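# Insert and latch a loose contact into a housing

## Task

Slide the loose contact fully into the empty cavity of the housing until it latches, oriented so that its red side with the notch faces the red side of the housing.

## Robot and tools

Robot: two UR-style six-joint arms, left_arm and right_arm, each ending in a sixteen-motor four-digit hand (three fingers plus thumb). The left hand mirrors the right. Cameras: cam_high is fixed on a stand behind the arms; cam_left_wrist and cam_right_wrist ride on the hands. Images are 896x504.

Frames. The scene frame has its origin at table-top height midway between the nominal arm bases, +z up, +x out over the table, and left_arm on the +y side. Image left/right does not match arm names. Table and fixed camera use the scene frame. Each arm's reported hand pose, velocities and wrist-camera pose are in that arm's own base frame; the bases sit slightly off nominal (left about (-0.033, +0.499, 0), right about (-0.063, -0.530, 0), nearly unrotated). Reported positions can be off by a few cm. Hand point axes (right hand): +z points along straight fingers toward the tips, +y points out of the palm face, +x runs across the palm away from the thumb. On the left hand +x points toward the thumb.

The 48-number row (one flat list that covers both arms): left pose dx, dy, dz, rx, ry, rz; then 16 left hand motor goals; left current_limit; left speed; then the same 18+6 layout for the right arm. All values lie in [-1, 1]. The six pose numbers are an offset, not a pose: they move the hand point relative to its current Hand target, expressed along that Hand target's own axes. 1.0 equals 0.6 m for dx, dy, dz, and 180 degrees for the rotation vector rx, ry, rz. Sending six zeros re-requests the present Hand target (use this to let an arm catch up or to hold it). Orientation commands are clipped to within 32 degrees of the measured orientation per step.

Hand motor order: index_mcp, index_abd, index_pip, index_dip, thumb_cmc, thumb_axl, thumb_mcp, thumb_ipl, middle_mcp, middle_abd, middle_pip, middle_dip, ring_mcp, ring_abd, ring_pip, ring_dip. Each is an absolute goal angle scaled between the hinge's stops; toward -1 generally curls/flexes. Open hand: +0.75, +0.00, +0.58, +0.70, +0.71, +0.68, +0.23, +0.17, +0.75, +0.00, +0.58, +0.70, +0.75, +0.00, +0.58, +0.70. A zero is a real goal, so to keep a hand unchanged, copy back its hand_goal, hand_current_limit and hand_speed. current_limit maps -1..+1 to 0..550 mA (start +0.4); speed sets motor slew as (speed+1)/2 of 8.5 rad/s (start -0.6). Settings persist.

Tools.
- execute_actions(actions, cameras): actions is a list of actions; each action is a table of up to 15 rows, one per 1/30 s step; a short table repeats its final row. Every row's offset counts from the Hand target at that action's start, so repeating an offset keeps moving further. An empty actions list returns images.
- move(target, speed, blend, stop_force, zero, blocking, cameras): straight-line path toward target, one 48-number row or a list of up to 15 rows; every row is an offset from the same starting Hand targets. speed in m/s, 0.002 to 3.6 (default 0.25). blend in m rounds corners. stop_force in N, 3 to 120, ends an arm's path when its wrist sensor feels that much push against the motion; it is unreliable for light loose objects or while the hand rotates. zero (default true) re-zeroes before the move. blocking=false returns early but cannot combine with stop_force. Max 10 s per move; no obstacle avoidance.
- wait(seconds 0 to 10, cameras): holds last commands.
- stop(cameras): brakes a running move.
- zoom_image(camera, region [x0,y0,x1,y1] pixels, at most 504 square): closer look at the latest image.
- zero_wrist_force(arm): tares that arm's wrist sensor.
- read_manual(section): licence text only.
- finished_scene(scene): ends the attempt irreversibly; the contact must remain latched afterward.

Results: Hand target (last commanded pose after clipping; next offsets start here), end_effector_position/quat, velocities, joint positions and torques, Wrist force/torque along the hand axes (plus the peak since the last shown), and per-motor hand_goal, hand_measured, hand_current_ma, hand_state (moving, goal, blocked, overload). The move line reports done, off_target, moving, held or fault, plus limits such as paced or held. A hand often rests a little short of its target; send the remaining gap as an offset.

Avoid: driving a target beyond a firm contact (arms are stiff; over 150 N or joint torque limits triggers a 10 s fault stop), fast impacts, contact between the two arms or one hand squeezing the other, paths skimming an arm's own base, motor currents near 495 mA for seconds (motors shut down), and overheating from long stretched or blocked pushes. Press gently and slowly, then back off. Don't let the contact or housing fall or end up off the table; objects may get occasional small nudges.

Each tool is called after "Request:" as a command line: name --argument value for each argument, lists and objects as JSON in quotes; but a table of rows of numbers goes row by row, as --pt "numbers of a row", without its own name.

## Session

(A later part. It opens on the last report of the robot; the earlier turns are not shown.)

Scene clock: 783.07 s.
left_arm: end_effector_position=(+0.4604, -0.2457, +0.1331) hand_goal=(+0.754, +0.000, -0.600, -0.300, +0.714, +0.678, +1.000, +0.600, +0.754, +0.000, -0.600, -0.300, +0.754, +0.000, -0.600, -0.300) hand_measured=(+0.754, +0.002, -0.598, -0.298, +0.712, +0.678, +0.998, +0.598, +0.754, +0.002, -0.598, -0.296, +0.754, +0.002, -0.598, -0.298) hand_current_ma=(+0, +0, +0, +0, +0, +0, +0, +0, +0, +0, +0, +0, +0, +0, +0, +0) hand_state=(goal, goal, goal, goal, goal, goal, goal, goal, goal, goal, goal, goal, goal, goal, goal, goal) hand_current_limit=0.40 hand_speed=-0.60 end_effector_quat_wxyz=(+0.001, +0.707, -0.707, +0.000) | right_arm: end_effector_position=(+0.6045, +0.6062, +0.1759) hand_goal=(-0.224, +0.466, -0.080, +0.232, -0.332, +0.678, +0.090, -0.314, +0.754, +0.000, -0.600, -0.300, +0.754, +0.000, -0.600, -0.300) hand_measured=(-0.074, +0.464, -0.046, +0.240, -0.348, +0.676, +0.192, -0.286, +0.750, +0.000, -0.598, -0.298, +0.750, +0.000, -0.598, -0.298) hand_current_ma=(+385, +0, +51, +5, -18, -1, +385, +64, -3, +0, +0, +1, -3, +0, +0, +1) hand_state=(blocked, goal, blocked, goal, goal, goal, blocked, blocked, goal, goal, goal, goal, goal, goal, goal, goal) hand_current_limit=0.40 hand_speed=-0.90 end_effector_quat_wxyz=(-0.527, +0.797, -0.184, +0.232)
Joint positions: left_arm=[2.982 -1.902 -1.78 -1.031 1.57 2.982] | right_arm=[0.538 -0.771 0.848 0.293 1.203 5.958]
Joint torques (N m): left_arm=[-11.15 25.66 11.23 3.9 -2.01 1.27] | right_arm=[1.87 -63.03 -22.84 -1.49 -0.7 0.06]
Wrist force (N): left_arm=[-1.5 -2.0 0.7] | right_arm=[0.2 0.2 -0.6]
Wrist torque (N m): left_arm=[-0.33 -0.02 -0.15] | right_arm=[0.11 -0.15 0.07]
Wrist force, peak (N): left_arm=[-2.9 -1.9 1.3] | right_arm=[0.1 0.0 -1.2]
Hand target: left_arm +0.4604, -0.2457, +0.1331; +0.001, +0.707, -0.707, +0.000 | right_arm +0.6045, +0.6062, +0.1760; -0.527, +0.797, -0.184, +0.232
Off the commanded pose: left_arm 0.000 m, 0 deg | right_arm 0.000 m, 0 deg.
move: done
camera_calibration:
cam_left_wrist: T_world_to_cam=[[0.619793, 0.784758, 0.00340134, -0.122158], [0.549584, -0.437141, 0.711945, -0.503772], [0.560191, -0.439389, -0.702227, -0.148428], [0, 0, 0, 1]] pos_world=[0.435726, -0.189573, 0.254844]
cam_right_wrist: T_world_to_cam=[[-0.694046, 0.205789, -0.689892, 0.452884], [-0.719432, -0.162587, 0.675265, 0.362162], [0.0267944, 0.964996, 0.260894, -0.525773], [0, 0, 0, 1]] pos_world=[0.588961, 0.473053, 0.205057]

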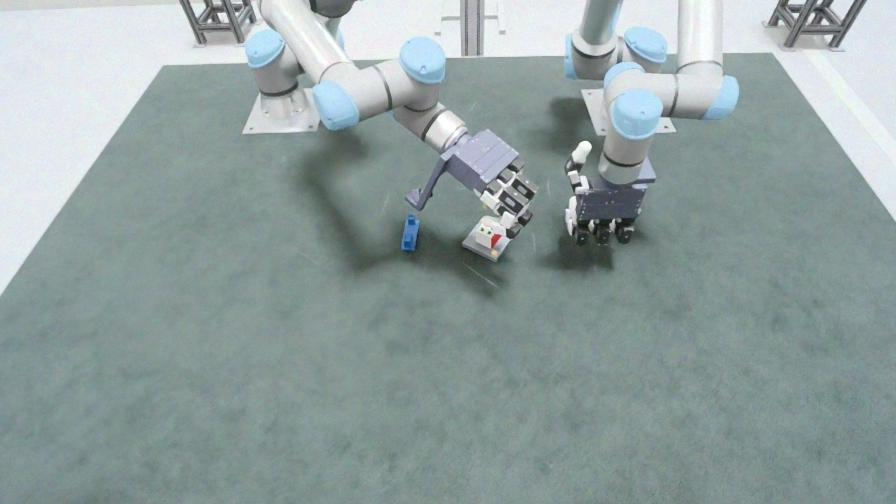

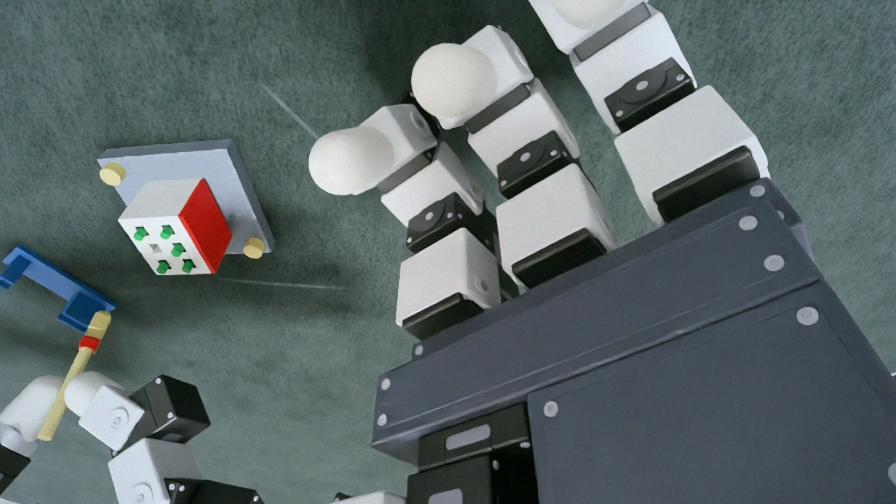

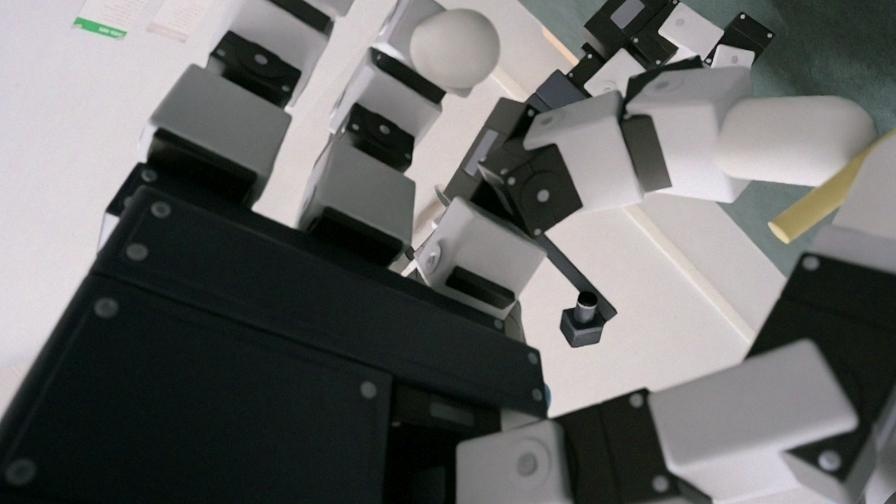

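Request:
move --target '[0.1577,0.2825,0.058,0,0,-0.2933,0.754,0,-0.6,-0.3,0.714,0.678,1.0,0.6,0.754,0,-0.6,-0.3,0.754,0,-0.6,-0.3,0.4,-0.6,0,0,0,0,0,0,-0.225,0.4667,-0.0803,0.2319,-0.3329,0.678,0.09,-0.3135,0.754,0,-0.6,-0.3,0.754,0,-0.6,-0.3,0.4,-0.9]' --speed 0.25 --cameras '["all"]'

Scene clock: 837.00 s.
left_arm: end_effector_position=(+0.2909, -0.3404, +0.0985) hand_goal=(+0.754, +0.000, -0.600, -0.300, +0.714, +0.678, +1.000, +0.600, +0.754, +0.000, -0.600, -0.300, +0.754, +0.000, -0.600, -0.300) hand_measured=(+0.754, +0.002, -0.598, -0.298, +0.712, +0.678, +0.998, +0.598, +0.754, +0.002, -0.598, -0.296, +0.754, +0.002, -0.598, -0.298) hand_current_ma=(+0, +0, +0, +0, +0, +0, +0, +0, +0, +0, +0, +0, +0, +0, +0, +0) hand_state=(goal, goal, goal, goal, goal, goal, goal, goal, goal, goal, goal, goal, goal, goal, goal, goal) hand_current_limit=0.40 hand_speed=-0.60 end_effector_quat_wxyz=(+0.000, +0.948, -0.319, +0.000) | right_arm: end_effector_position=(+0.6045, +0.6062, +0.1760) hand_goal=(-0.224, +0.466, -0.080, +0.232, -0.332, +0.678, +0.090, -0.314, +0.754, +0.000, -0.600, -0.300, +0.754, +0.000, -0.600, -0.300) hand_measured=(-0.074, +0.464, -0.046, +0.240, -0.348, +0.676, +0.192, -0.286, +0.750, +0.000, -0.598, -0.298, +0.750, +0.000, -0.598, -0.298) hand_current_ma=(+385, +0, +51, +5, -18, -1, +385, +64, -3, +0, +0, +1, -3, +0, +0, +1) hand_state=(blocked, goal, blocked, goal, goal, goal, blocked, blocked, goal, goal, goal, goal, goal, goal, goal, goal) hand_current_limit=0.40 hand_speed=-0.90 end_effector_quat_wxyz=(-0.527, +0.797, -0.184, +0.232)
Joint positions: left_arm=[2.795 -1.569 -2.295 -0.849 1.57 1.874] | right_arm=[0.538 -0.771 0.848 0.293 1.203 5.958]
Joint torques (N m): left_arm=[10.79 9.28 17.14 1.49 1.64 -1.44] | right_arm=[8.98 -65.47 -16.57 -2.05 1.4 0.93]
Wrist force (N): left_arm=[-2.2 -1.3 0.6] | right_arm=[0.1 0.0 -0.9]
Wrist torque (N m): left_arm=[-0.22 0.00 -0.35] | right_arm=[0.11 -0.12 0.05]
Wrist force, peak (N): left_arm=[-1.8 -2.9 0.2] | right_arm=[0.1 0.0 -0.9]
Hand target: left_arm +0.2909, -0.3403, +0.0985; +0.000, +0.948, -0.319, +0.000 | right_arm +0.6045, +0.6062, +0.1760; -0.527, +0.797, -0.184, +0.232
Off the commanded pose: left_arm 0.000 m, 0 deg | right_arm 0.000 m, 0 deg.
move: done
camera_calibration:
cam_left_wrist: T_world_to_cam=[[-0.249985, 0.968242, 0.00397194, 0.372735], [0.680969, 0.172896, 0.711609, -0.257858], [0.688323, 0.180596, -0.702564, 0.0545522], [0, 0, 0, 1]] pos_world=[0.231222, -0.326167, 0.22034]
cam_right_wrist: T_world_to_cam=[[-0.69406, 0.205851, -0.68986, 0.452856], [-0.719419, -0.162657, 0.675262, 0.362048], [0.0267934, 0.96497, 0.260987, -0.525802], [0, 0, 0, 1]] pos_world=[0.588861, 0.473052, 0.205157]

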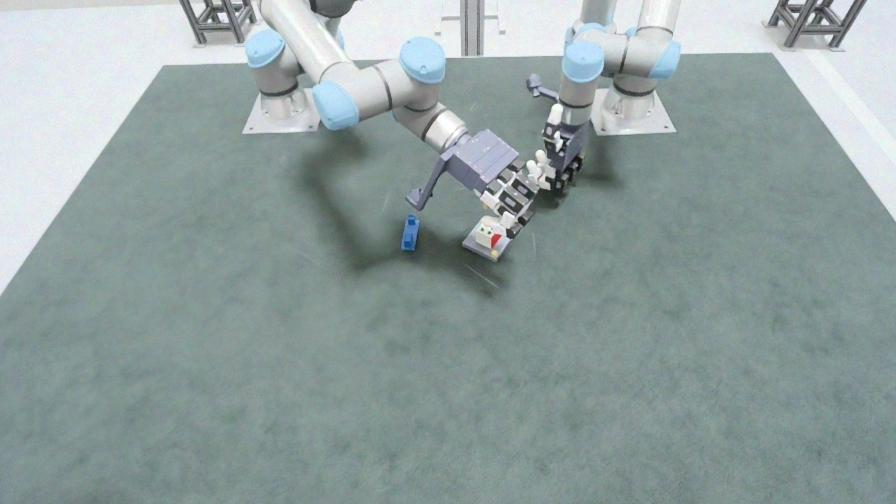

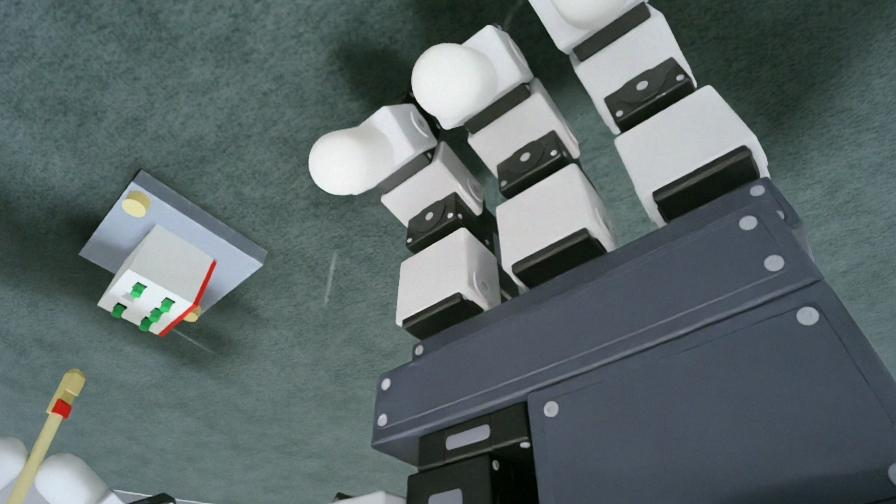

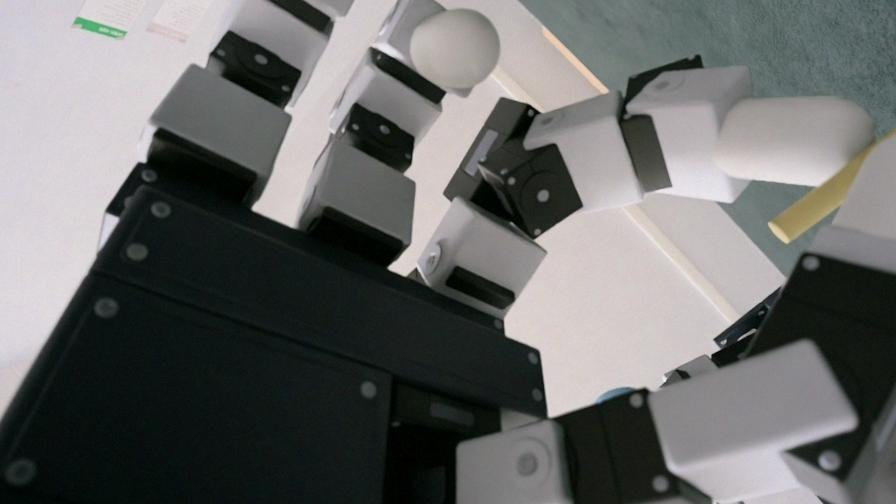

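Request:
zoom_image --camera "cam_left_wrist" --region '[0, 350, 140, 504]'

Request:
zoom_image --camera "cam_left_wrist" --region '[75, 205, 245, 355]'

Scaled by 3.273 from the camera's 896x504 image, which has a finer 1280x720 frame.

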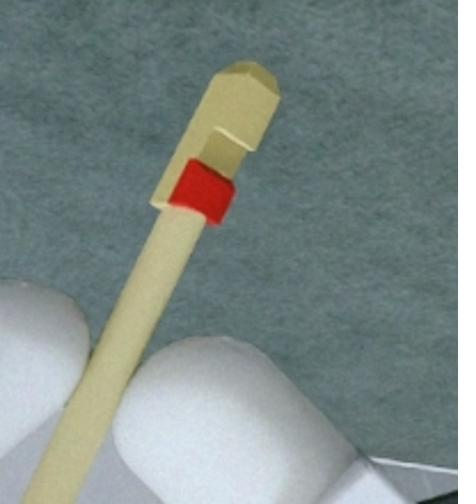

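Scaled by 2.965 from the camera's 896x504 image, which has a finer 1280x720 frame.

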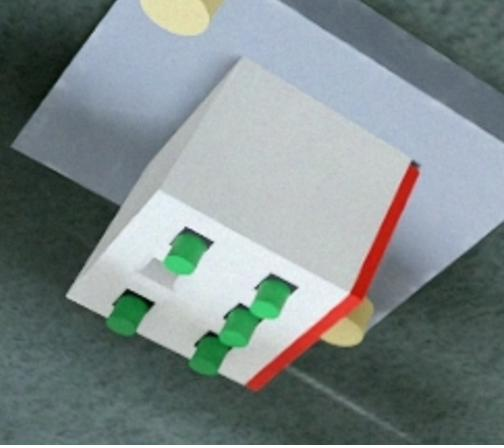

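Request:
zoom_image --camera "cam_left_wrist" --region '[35, 360, 95, 425]'

Request:
zoom_image --camera "cam_left_wrist" --region '[0, 420, 120, 504]'

Scaled by 7.754 from the camera's 896x504 image, which has a finer 1280x720 frame.

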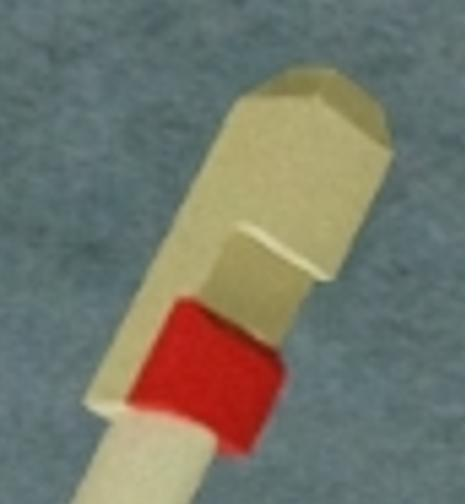

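Scaled by 4.200 from the camera's 896x504 image, which has a finer 1280x720 frame.

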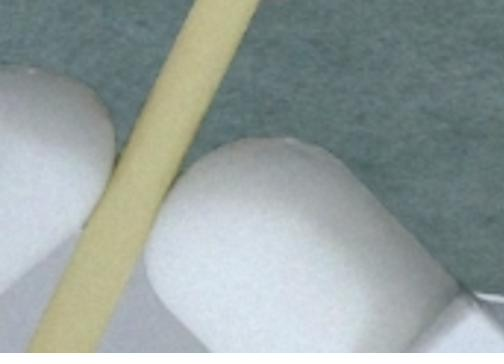

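Request:
move --target '[0,0,0,0,0,0,0.754,0,-0.6,-0.3,0.714,0.678,1.0,0.6,0.754,0,-0.6,-0.3,0.754,0,-0.6,-0.3,0.4,-0.6,0,0,0,0,0,0,-0.225,0.4417,-0.0803,0.2319,-0.307,0.678,0.09,-0.3135,0.754,0,-0.6,-0.3,0.754,0,-0.6,-0.3,0.4,-0.95]' --cameras '["cam_left_wrist","cam_right_wrist"]'

Request:
zoom_image --camera "cam_left_wrist" --region '[0, 350, 140, 504]'

Request:
zoom_image --camera "cam_left_wrist" --region '[35, 360, 95, 425]'

Scene clock: 955.63 s.
left_arm: end_effector_position=(+0.2909, -0.3403, +0.0985) hand_goal=(+0.754, +0.000, -0.600, -0.300, +0.714, +0.678, +1.000, +0.600, +0.754, +0.000, -0.600, -0.300, +0.754, +0.000, -0.600, -0.300) hand_measured=(+0.754, +0.002, -0.598, -0.298, +0.712, +0.678, +0.998, +0.598, +0.754, +0.002, -0.598, -0.296, +0.754, +0.002, -0.598, -0.298) hand_current_ma=(+0, +0, +0, +0, +0, +0, +0, +0, +0, +0, +0, +0, +0, +0, +0, +0) hand_state=(goal, goal, goal, goal, goal, goal, goal, goal, goal, goal, goal, goal, goal, goal, goal, goal) hand_current_limit=0.40 hand_speed=-0.60 end_effector_quat_wxyz=(+0.000, +0.948, -0.319, +0.000) | right_arm: end_effector_position=(+0.6045, +0.6062, +0.1760) hand_goal=(-0.224, +0.442, -0.080, +0.232, -0.306, +0.678, +0.090, -0.314, +0.754, +0.000, -0.600, -0.300, +0.754, +0.000, -0.600, -0.300) hand_measured=(-0.074, +0.444, -0.046, +0.240, -0.344, +0.676, +0.192, -0.284, +0.750, +0.000, -0.598, -0.298, +0.750, +0.000, -0.598, -0.298) hand_current_ma=(+385, +1, +51, +5, -65, -1, +385, +69, -3, +0, +0, +1, -3, +0, +0, +1) hand_state=(blocked, goal, blocked, goal, blocked, goal, blocked, blocked, goal, goal, goal, goal, goal, goal, goal, goal) hand_current_limit=0.40 hand_speed=-0.95 end_effector_quat_wxyz=(-0.527, +0.797, -0.184, +0.232)
Joint positions: left_arm=[2.795 -1.569 -2.296 -0.849 1.57 1.874] | right_arm=[0.538 -0.771 0.848 0.293 1.203 5.958]
Joint torques (N m): left_arm=[10.11 8.25 8.93 1.31 -0.29 -1.03] | right_arm=[8.06 -64.93 -16.07 -1.89 1.17 0.65]
Wrist force (N): left_arm=[-2.1 -1.3 0.7] | right_arm=[0.2 0.0 -0.6]
Wrist torque (N m): left_arm=[-0.22 0.00 -0.33] | right_arm=[0.09 -0.16 0.07]
Wrist force, peak (N): left_arm=[-2.3 -1.7 0.6] | right_arm=[0.2 0.0 -0.9]
Hand target: left_arm +0.2909, -0.3403, +0.0985; +0.000, +0.948, -0.319, +0.000 | right_arm +0.6045, +0.6062, +0.1760; -0.527, +0.797, -0.184, +0.232
Off the commanded pose: left_arm 0.000 m, 0 deg | right_arm 0.000 m, 0 deg.
move: done
camera_calibration:
cam_left_wrist: T_world_to_cam=[[-0.25035, 0.968147, 0.00407387, 0.37279], [0.681029, 0.173111, 0.7115, -0.257846], [0.688131, 0.180899, -0.702674, 0.0546493], [0, 0, 0, 1]] pos_world=[0.231323, -0.326165, 0.22034]
cam_right_wrist: T_world_to_cam=[[-0.69406, 0.205851, -0.68986, 0.452856], [-0.719419, -0.162657, 0.675262, 0.362048], [0.0267934, 0.96497, 0.260987, -0.525802], [0, 0, 0, 1]] pos_world=[0.588861, 0.473052, 0.205157]
Images, in order (width x height): cam_left_wrist 896x504, cam_right_wrist 896x504.

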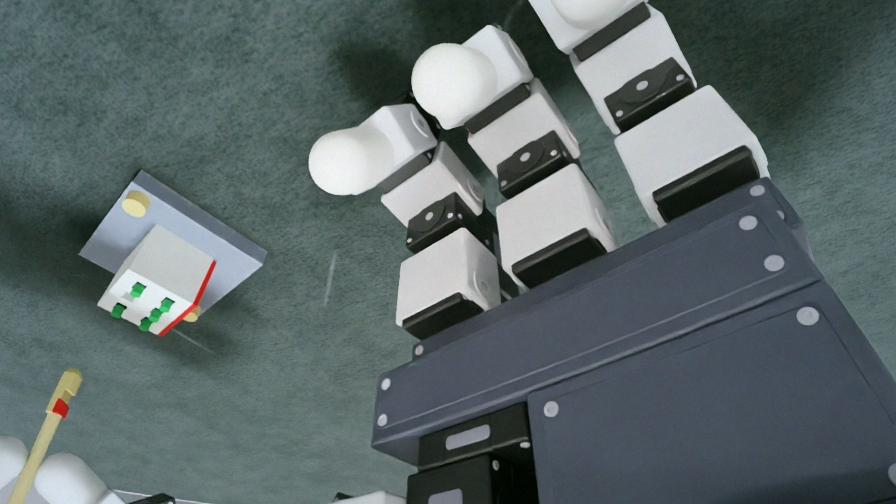

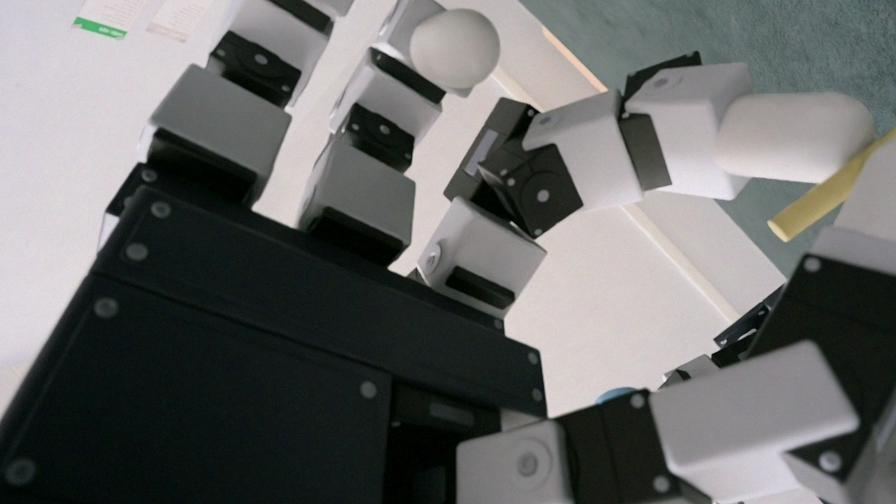

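Scaled by 3.273 from the camera's 896x504 image, which has a finer 1280x720 frame.

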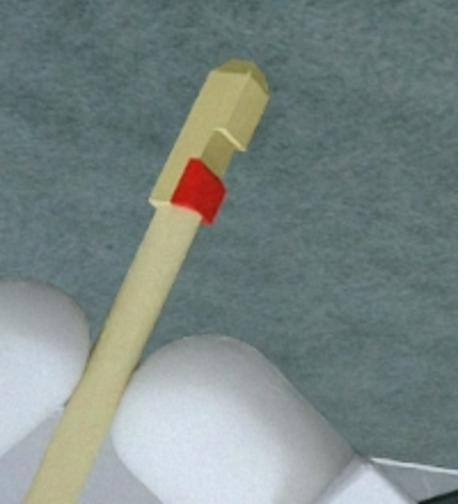

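Scaled by 7.754 from the camera's 896x504 image, which has a finer 1280x720 frame.

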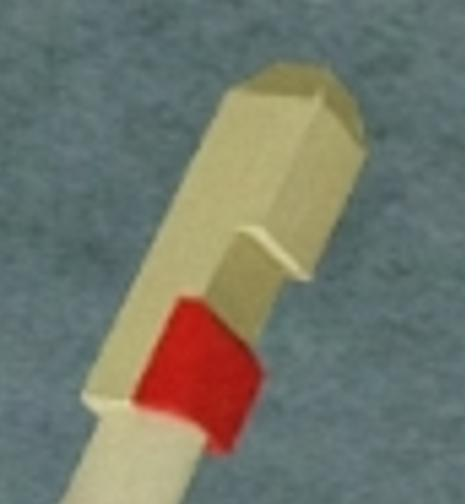

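Request:
move --target '[0,0,0,0,0,0,0.754,0,-0.6,-0.3,0.714,0.678,1.0,0.6,0.754,0,-0.6,-0.3,0.754,0,-0.6,-0.3,0.4,-0.6,0,0,0,0,0,0,-0.225,0.3917,-0.0803,0.2319,-0.275,0.678,0.09,-0.3135,0.754,0,-0.6,-0.3,0.754,0,-0.6,-0.3,0.4,-0.95]' --cameras '["cam_left_wrist","cam_right_wrist"]'

Request:
zoom_image --camera "cam_left_wrist" --region '[0, 350, 140, 504]'

Request:
zoom_image --camera "cam_left_wrist" --region '[35, 360, 95, 425]'

Scene clock: 963.73 s.
left_arm: end_effector_position=(+0.2909, -0.3403, +0.0985) hand_goal=(+0.754, +0.000, -0.600, -0.300, +0.714, +0.678, +1.000, +0.600, +0.754, +0.000, -0.600, -0.300, +0.754, +0.000, -0.600, -0.300) hand_measured=(+0.754, +0.002, -0.598, -0.298, +0.712, +0.678, +0.998, +0.598, +0.754, +0.002, -0.598, -0.296, +0.754, +0.002, -0.598, -0.298) hand_current_ma=(+0, +0, +0, +0, +0, +0, +0, +0, +0, +0, +0, +0, +0, +0, +0, +0) hand_state=(goal, goal, goal, goal, goal, goal, goal, goal, goal, goal, goal, goal, goal, goal, goal, goal) hand_current_limit=0.40 hand_speed=-0.60 end_effector_quat_wxyz=(+0.000, +0.948, -0.319, +0.000) | right_arm: end_effector_position=(+0.6045, +0.6062, +0.1760) hand_goal=(-0.224, +0.392, -0.080, +0.232, -0.274, +0.678, +0.090, -0.314, +0.754, +0.000, -0.600, -0.300, +0.754, +0.000, -0.600, -0.300) hand_measured=(-0.168, +0.348, -0.060, +0.236, -0.188, +0.706, +0.120, -0.294, +0.750, +0.000, -0.598, -0.298, +0.750, +0.000, -0.598, -0.298) hand_current_ma=(+119, -64, +23, +3, +220, +54, +63, +38, -3, +0, +0, +1, -3, +0, +0, +1) hand_state=(blocked, blocked, blocked, goal, blocked, blocked, blocked, blocked, goal, goal, goal, goal, goal, goal, goal, goal) hand_current_limit=0.40 hand_speed=-0.95 end_effector_quat_wxyz=(-0.527, +0.797, -0.184, +0.232)
Joint positions: left_arm=[2.795 -1.569 -2.296 -0.849 1.57 1.874] | right_arm=[0.538 -0.771 0.848 0.293 1.203 5.958]
Joint torques (N m): left_arm=[9.42 8.47 12.42 1.29 -1.86 0.8] | right_arm=[6.21 -63.41 -15.53 -1.75 1.06 0.72]
Wrist force (N): left_arm=[-2.1 -1.4 0.5] | right_arm=[0.1 0.3 -0.8]
Wrist torque (N m): left_arm=[-0.21 0.00 -0.34] | right_arm=[0.14 -0.13 0.05]
Wrist force, peak (N): left_arm=[-2.4 -1.7 0.7] | right_arm=[0.3 0.1 -0.9]
Hand target: left_arm +0.2909, -0.3403, +0.0985; +0.000, +0.948, -0.319, +0.000 | right_arm +0.6045, +0.6062, +0.1760; -0.527, +0.797, -0.184, +0.232
Off the commanded pose: left_arm 0.000 m, 0 deg | right_arm 0.000 m, 0 deg.
move: done
camera_calibration:
cam_left_wrist: T_world_to_cam=[[-0.25035, 0.968147, 0.00407387, 0.37279], [0.681029, 0.173111, 0.7115, -0.257846], [0.688131, 0.180899, -0.702674, 0.0546493], [0, 0, 0, 1]] pos_world=[0.231323, -0.326165, 0.22034]
cam_right_wrist: T_world_to_cam=[[-0.69406, 0.205851, -0.68986, 0.452856], [-0.719419, -0.162657, 0.675262, 0.362048], [0.0267934, 0.96497, 0.260987, -0.525802], [0, 0, 0, 1]] pos_world=[0.588861, 0.473052, 0.205157]
Images, in order (width x height): cam_left_wrist 896x504, cam_right_wrist 896x504.

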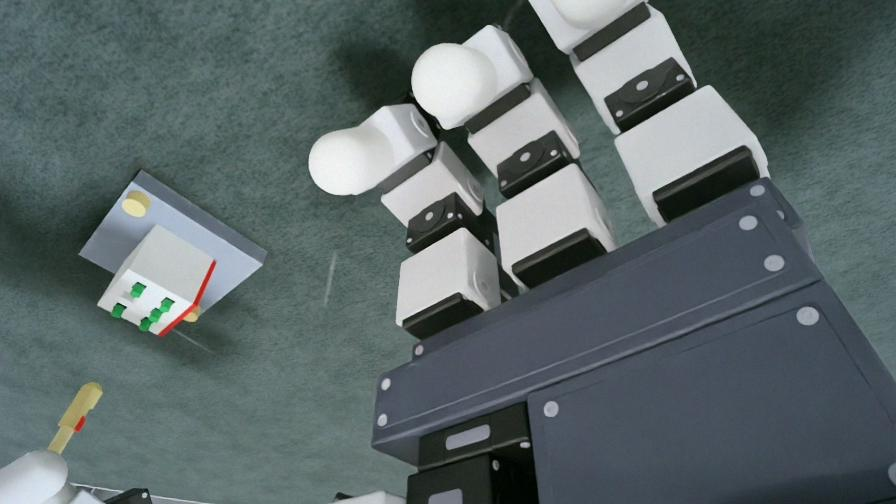

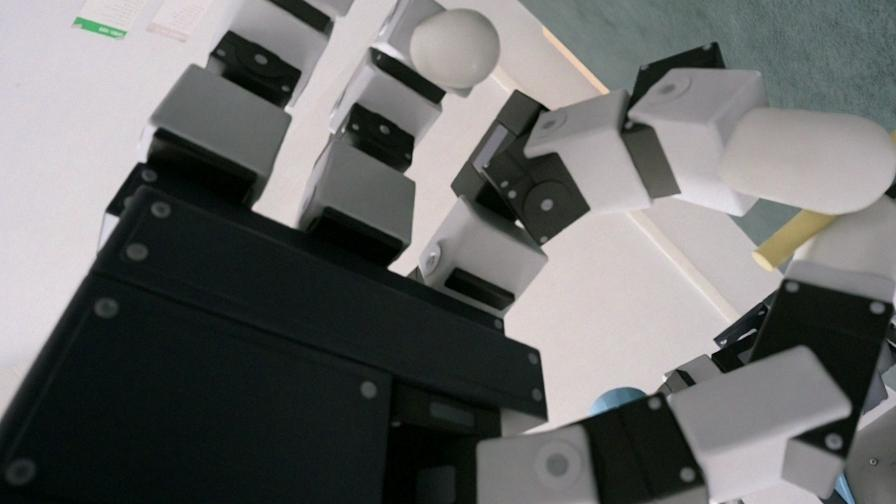

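Scaled by 3.273 from the camera's 896x504 image, which has a finer 1280x720 frame.

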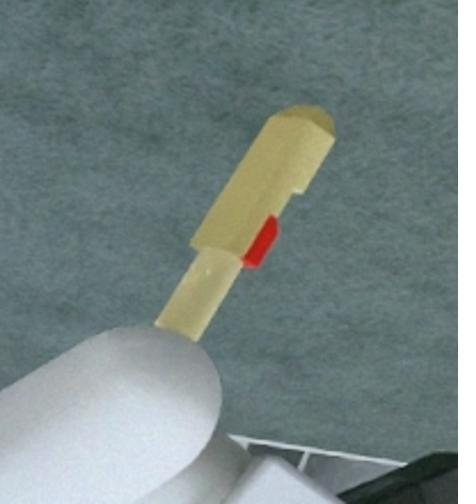

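Scaled by 7.754 from the camera's 896x504 image, which has a finer 1280x720 frame.

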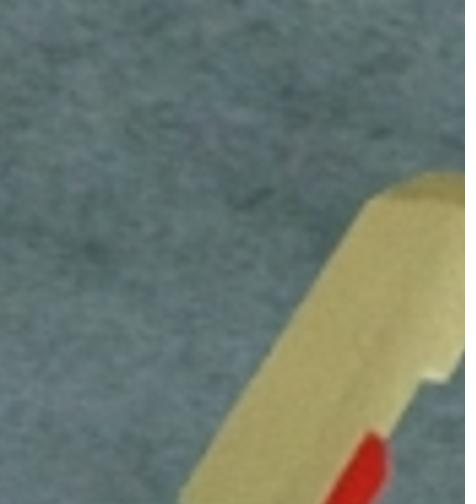

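Request:
zoom_image --camera "cam_left_wrist" --region '[30, 370, 130, 470]'

Request:
zoom_image --camera "cam_right_wrist" --region '[716, 60, 896, 280]'

Scaled by 5.040 from the camera's 896x504 image, which has a finer 1280x720 frame.

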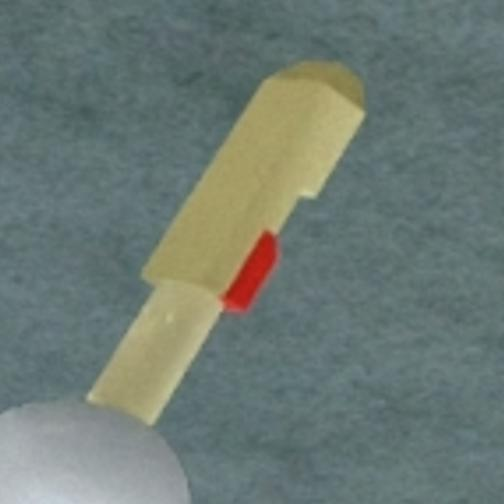

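Scaled by 2.291 from the camera's 896x504 image, which has a finer 1280x720 frame.

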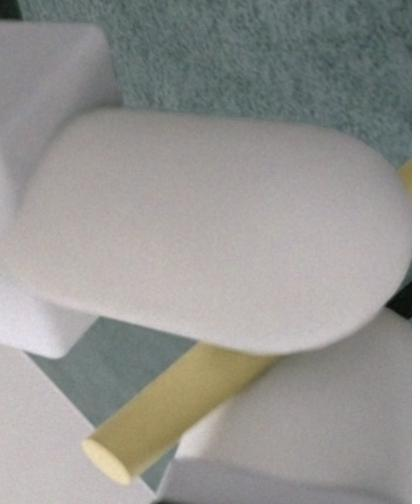

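Request:
move --target '[0.0907,-0.2605,-0.109,0,0,0.2933,0.754,0,-0.6,-0.3,0.714,0.678,1.0,0.6,0.754,0,-0.6,-0.3,0.754,0,-0.6,-0.3,0.4,-0.6,0,0,0,0,0,0,-0.225,0.3917,-0.0803,0.2319,-0.275,0.678,0.09,-0.3135,0.754,0,-0.6,-0.3,0.754,0,-0.6,-0.3,0.4,-0.95]' --speed 0.25 --cameras '["cam_left_wrist","cam_right_wrist"]'

Request:
zoom_image --camera "cam_left_wrist" --region '[80, 150, 320, 340]'

Scene clock: 1006.53 s.
left_arm: end_effector_position=(+0.4288, -0.2487, +0.1636) hand_goal=(+0.754, +0.000, -0.600, -0.300, +0.714, +0.678, +1.000, +0.600, +0.754, +0.000, -0.600, -0.300, +0.754, +0.000, -0.600, -0.300) hand_measured=(+0.754, +0.002, -0.598, -0.298, +0.712, +0.678, +0.998, +0.598, +0.754, +0.002, -0.598, -0.296, +0.754, +0.002, -0.598, -0.298) hand_current_ma=(+0, +0, +0, +0, +0, +0, +0, +0, +0, +0, +0, +0, +0, +0, +0, +0) hand_state=(goal, goal, goal, goal, goal, goal, goal, goal, goal, goal, goal, goal, goal, goal, goal, goal) hand_current_limit=0.40 hand_speed=-0.60 end_effector_quat_wxyz=(+0.001, +0.707, -0.707, +0.000) | right_arm: end_effector_position=(+0.6045, +0.6062, +0.1760) hand_goal=(-0.224, +0.392, -0.080, +0.232, -0.274, +0.678, +0.090, -0.314, +0.754, +0.000, -0.600, -0.300, +0.754, +0.000, -0.600, -0.300) hand_measured=(-0.168, +0.348, -0.060, +0.236, -0.188, +0.706, +0.120, -0.294, +0.750, +0.000, -0.598, -0.298, +0.750, +0.000, -0.598, -0.298) hand_current_ma=(+119, -64, +23, +3, +220, +54, +63, +38, -3, +0, +0, +1, -3, +0, +0, +1) hand_state=(blocked, blocked, blocked, goal, blocked, blocked, blocked, blocked, goal, goal, goal, goal, goal, goal, goal, goal) hand_current_limit=0.40 hand_speed=-0.95 end_effector_quat_wxyz=(-0.527, +0.797, -0.184, +0.232)
Joint positions: left_arm=[2.967 -1.805 -1.821 -1.087 1.57 2.967] | right_arm=[0.538 -0.771 0.848 0.293 1.203 5.958]
Joint torques (N m): left_arm=[-10.63 43.35 17.96 3.76 -1.63 1.55] | right_arm=[7.74 -62.57 -16.25 -1.97 1.19 0.53]
Wrist force (N): left_arm=[-1.9 -1.7 0.6] | right_arm=[0.3 0.2 -0.6]
Wrist torque (N m): left_arm=[-0.28 0.06 -0.22] | right_arm=[0.11 -0.16 0.07]
Wrist force, peak (N): left_arm=[-1.9 -2.6 0.4] | right_arm=[0.0 0.2 -0.9]
Hand target: left_arm +0.4288, -0.2488, +0.1637; +0.001, +0.707, -0.707, +0.000 | right_arm +0.6045, +0.6062, +0.1760; -0.527, +0.797, -0.184, +0.232
Off the commanded pose: left_arm 0.000 m, 0 deg | right_arm 0.000 m, 0 deg.
move: done
camera_calibration:
cam_left_wrist: T_world_to_cam=[[0.619482, 0.785004, 0.00331082, -0.100125], [0.549816, -0.436887, 0.711922, -0.509541], [0.560308, -0.439202, -0.702251, -0.110561], [0, 0, 0, 1]] pos_world=[0.404127, -0.192572, 0.285444]
cam_right_wrist: T_world_to_cam=[[-0.69406, 0.205851, -0.68986, 0.452856], [-0.719419, -0.162657, 0.675262, 0.362048], [0.0267934, 0.96497, 0.260987, -0.525802], [0, 0, 0, 1]] pos_world=[0.588861, 0.473052, 0.205157]
Images, in order (width x height): cam_left_wrist 896x504, cam_right_wrist 896x504.

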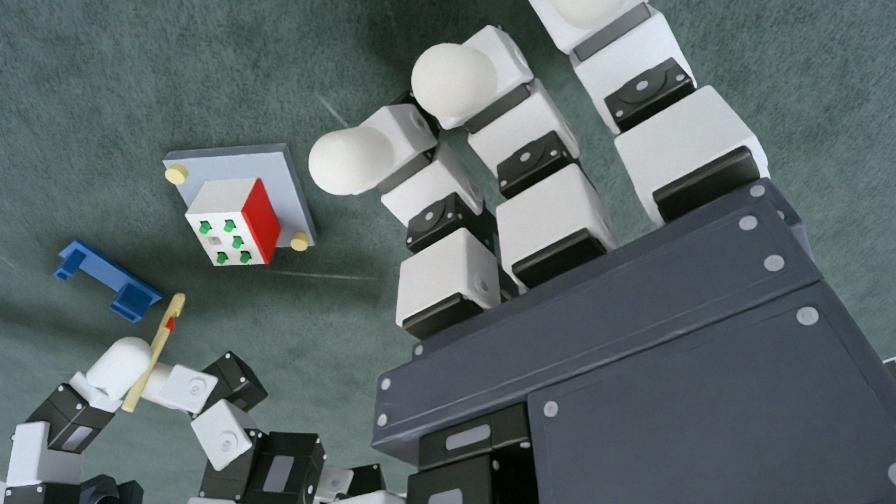

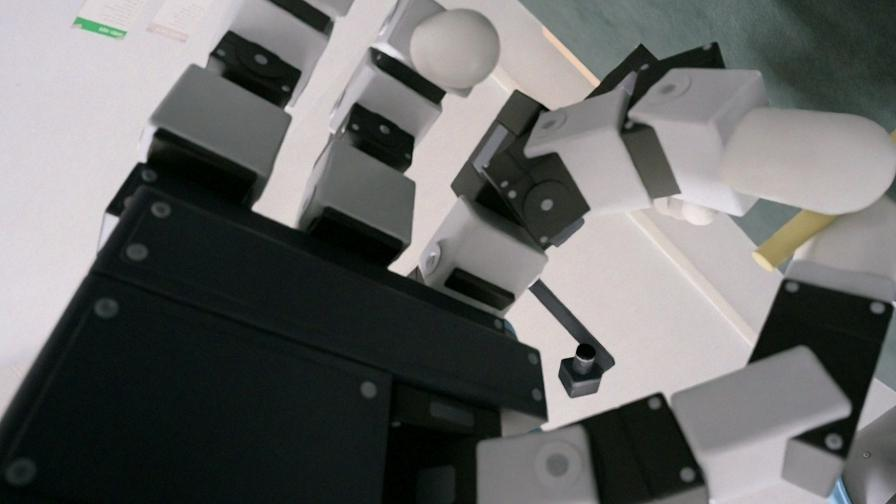

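Scaled by 2.100 from the camera's 896x504 image, which has a finer 1280x720 frame.

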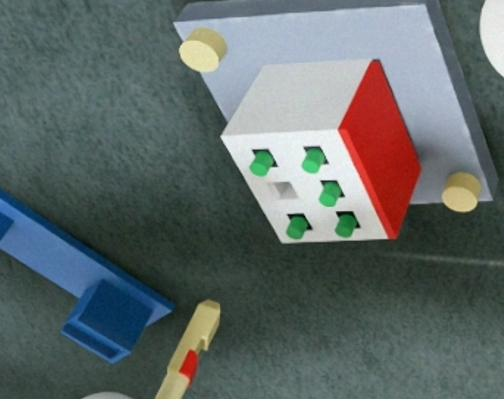

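Request:
zoom_image --camera "cam_left_wrist" --region '[110, 280, 220, 420]'

Request:
zoom_image --camera "cam_left_wrist" --region '[170, 170, 290, 275]'

Scaled by 3.600 from the camera's 896x504 image, which has a finer 1280x720 frame.

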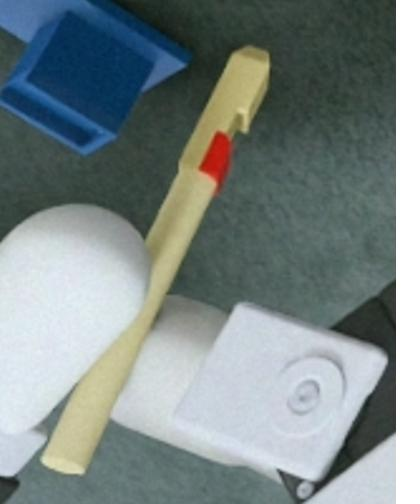

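Scaled by 4.200 from the camera's 896x504 image, which has a finer 1280x720 frame.

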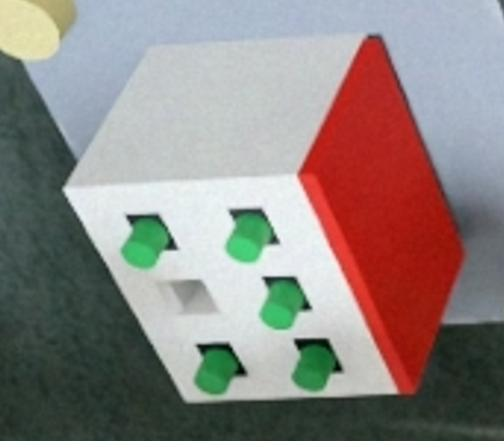

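Request:
zoom_image --camera "cam_left_wrist" --region '[150, 285, 200, 340]'

Scaled by 9.164 from the camera's 896x504 image, which has a finer 1280x720 frame.

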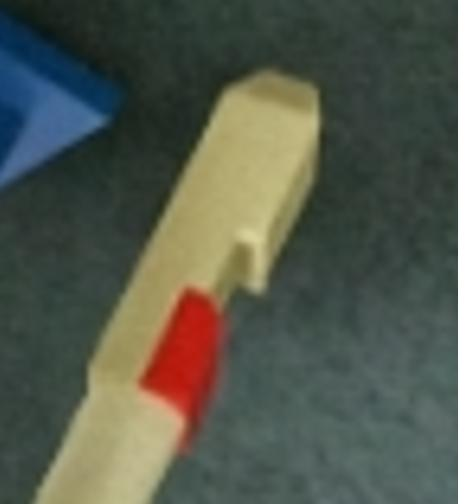

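Request:
execute_actions --actions '[]' --cameras '["cam_left_wrist","cam_right_wrist"]'

Request:
zoom_image --camera "cam_left_wrist" --region '[140, 280, 210, 350]'

Scene clock: 1082.63 s.
left_arm: end_effector_position=(+0.4288, -0.2488, +0.1637) hand_goal=(+0.754, +0.000, -0.600, -0.300, +0.714, +0.678, +1.000, +0.600, +0.754, +0.000, -0.600, -0.300, +0.754, +0.000, -0.600, -0.300) hand_measured=(+0.754, +0.002, -0.598, -0.298, +0.712, +0.678, +0.998, +0.598, +0.754, +0.002, -0.598, -0.296, +0.754, +0.002, -0.598, -0.298) hand_current_ma=(+0, +0, +0, +0, +0, +0, +0, +0, +0, +0, +0, +0, +0, +0, +0, +0) hand_state=(goal, goal, goal, goal, goal, goal, goal, goal, goal, goal, goal, goal, goal, goal, goal, goal) hand_current_limit=0.40 hand_speed=-0.60 end_effector_quat_wxyz=(+0.001, +0.707, -0.707, +0.000) | right_arm: end_effector_position=(+0.6045, +0.6062, +0.1760) hand_goal=(-0.224, +0.392, -0.080, +0.232, -0.274, +0.678, +0.090, -0.314, +0.754, +0.000, -0.600, -0.300, +0.754, +0.000, -0.600, -0.300) hand_measured=(-0.168, +0.348, -0.060, +0.236, -0.188, +0.706, +0.120, -0.294, +0.750, +0.000, -0.598, -0.298, +0.750, +0.000, -0.598, -0.298) hand_current_ma=(+119, -64, +23, +3, +220, +54, +63, +38, -3, +0, +0, +1, -3, +0, +0, +1) hand_state=(blocked, blocked, blocked, goal, blocked, blocked, blocked, blocked, goal, goal, goal, goal, goal, goal, goal, goal) hand_current_limit=0.40 hand_speed=-0.95 end_effector_quat_wxyz=(-0.527, +0.797, -0.184, +0.232)
Joint positions: left_arm=[2.967 -1.805 -1.821 -1.087 1.57 2.967] | right_arm=[0.538 -0.771 0.848 0.293 1.203 5.958]
Joint velocities: within noise
Joint torques (N m): left_arm=[-9.84 42.91 25.49 1.63 1.63 1.6] | right_arm=[5.35 -62.11 -15.55 -1.97 1.29 0.57]
Motor temperatures (°C): left_arm=[33 35 31 38 45 37] | right_arm=[32 33 36 31 37 35]
Wrist force (N): left_arm=[-1.8 -1.9 0.9] | right_arm=[0.1 0.2 -0.5]
Wrist torque (N m): left_arm=[-0.33 0.05 -0.22] | right_arm=[0.10 -0.14 0.05]
Wrist force, peak (N): left_arm=[-1.9 -2.0 0.7] | right_arm=[0.2 0.0 -1.0]
Hand target: left_arm +0.4288, -0.2488, +0.1637; +0.001, +0.707, -0.707, +0.000 | right_arm +0.6045, +0.6062, +0.1760; -0.527, +0.797, -0.184, +0.232
Off the commanded pose: left_arm 0.000 m, 0 deg | right_arm 0.000 m, 0 deg.
camera_calibration:
cam_left_wrist: T_world_to_cam=[[0.619793, 0.784758, 0.00340134, -0.10026], [0.549584, -0.437141, 0.711945, -0.509447], [0.560191, -0.439389, -0.702227, -0.1105], [0, 0, 0, 1]] pos_world=[0.404026, -0.192573, 0.285444]
cam_right_wrist: T_world_to_cam=[[-0.69406, 0.205851, -0.68986, 0.452856], [-0.719419, -0.162657, 0.675262, 0.362048], [0.0267934, 0.96497, 0.260987, -0.525802], [0, 0, 0, 1]] pos_world=[0.588861, 0.473052, 0.205157]
Images, in order (width x height): cam_left_wrist 896x504, cam_right_wrist 896x504.

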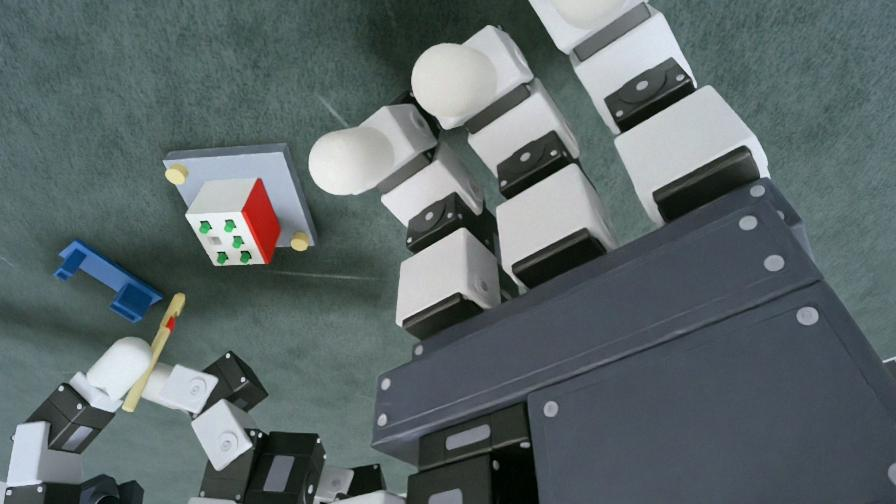

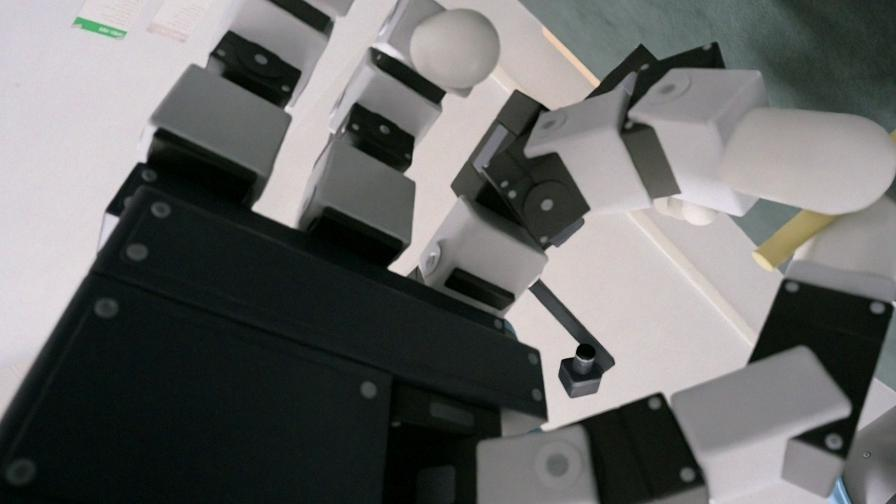

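Scaled by 7.200 from the camera's 896x504 image, which has a finer 1280x720 frame.

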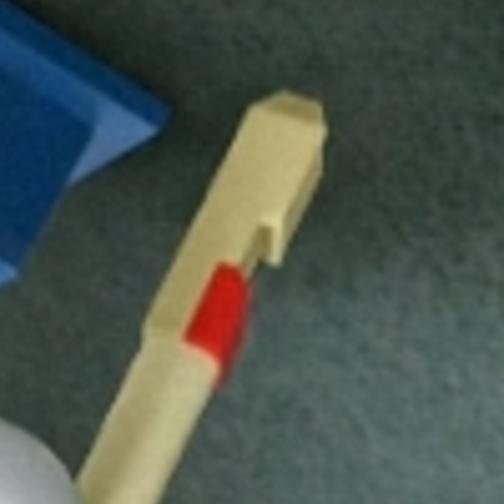

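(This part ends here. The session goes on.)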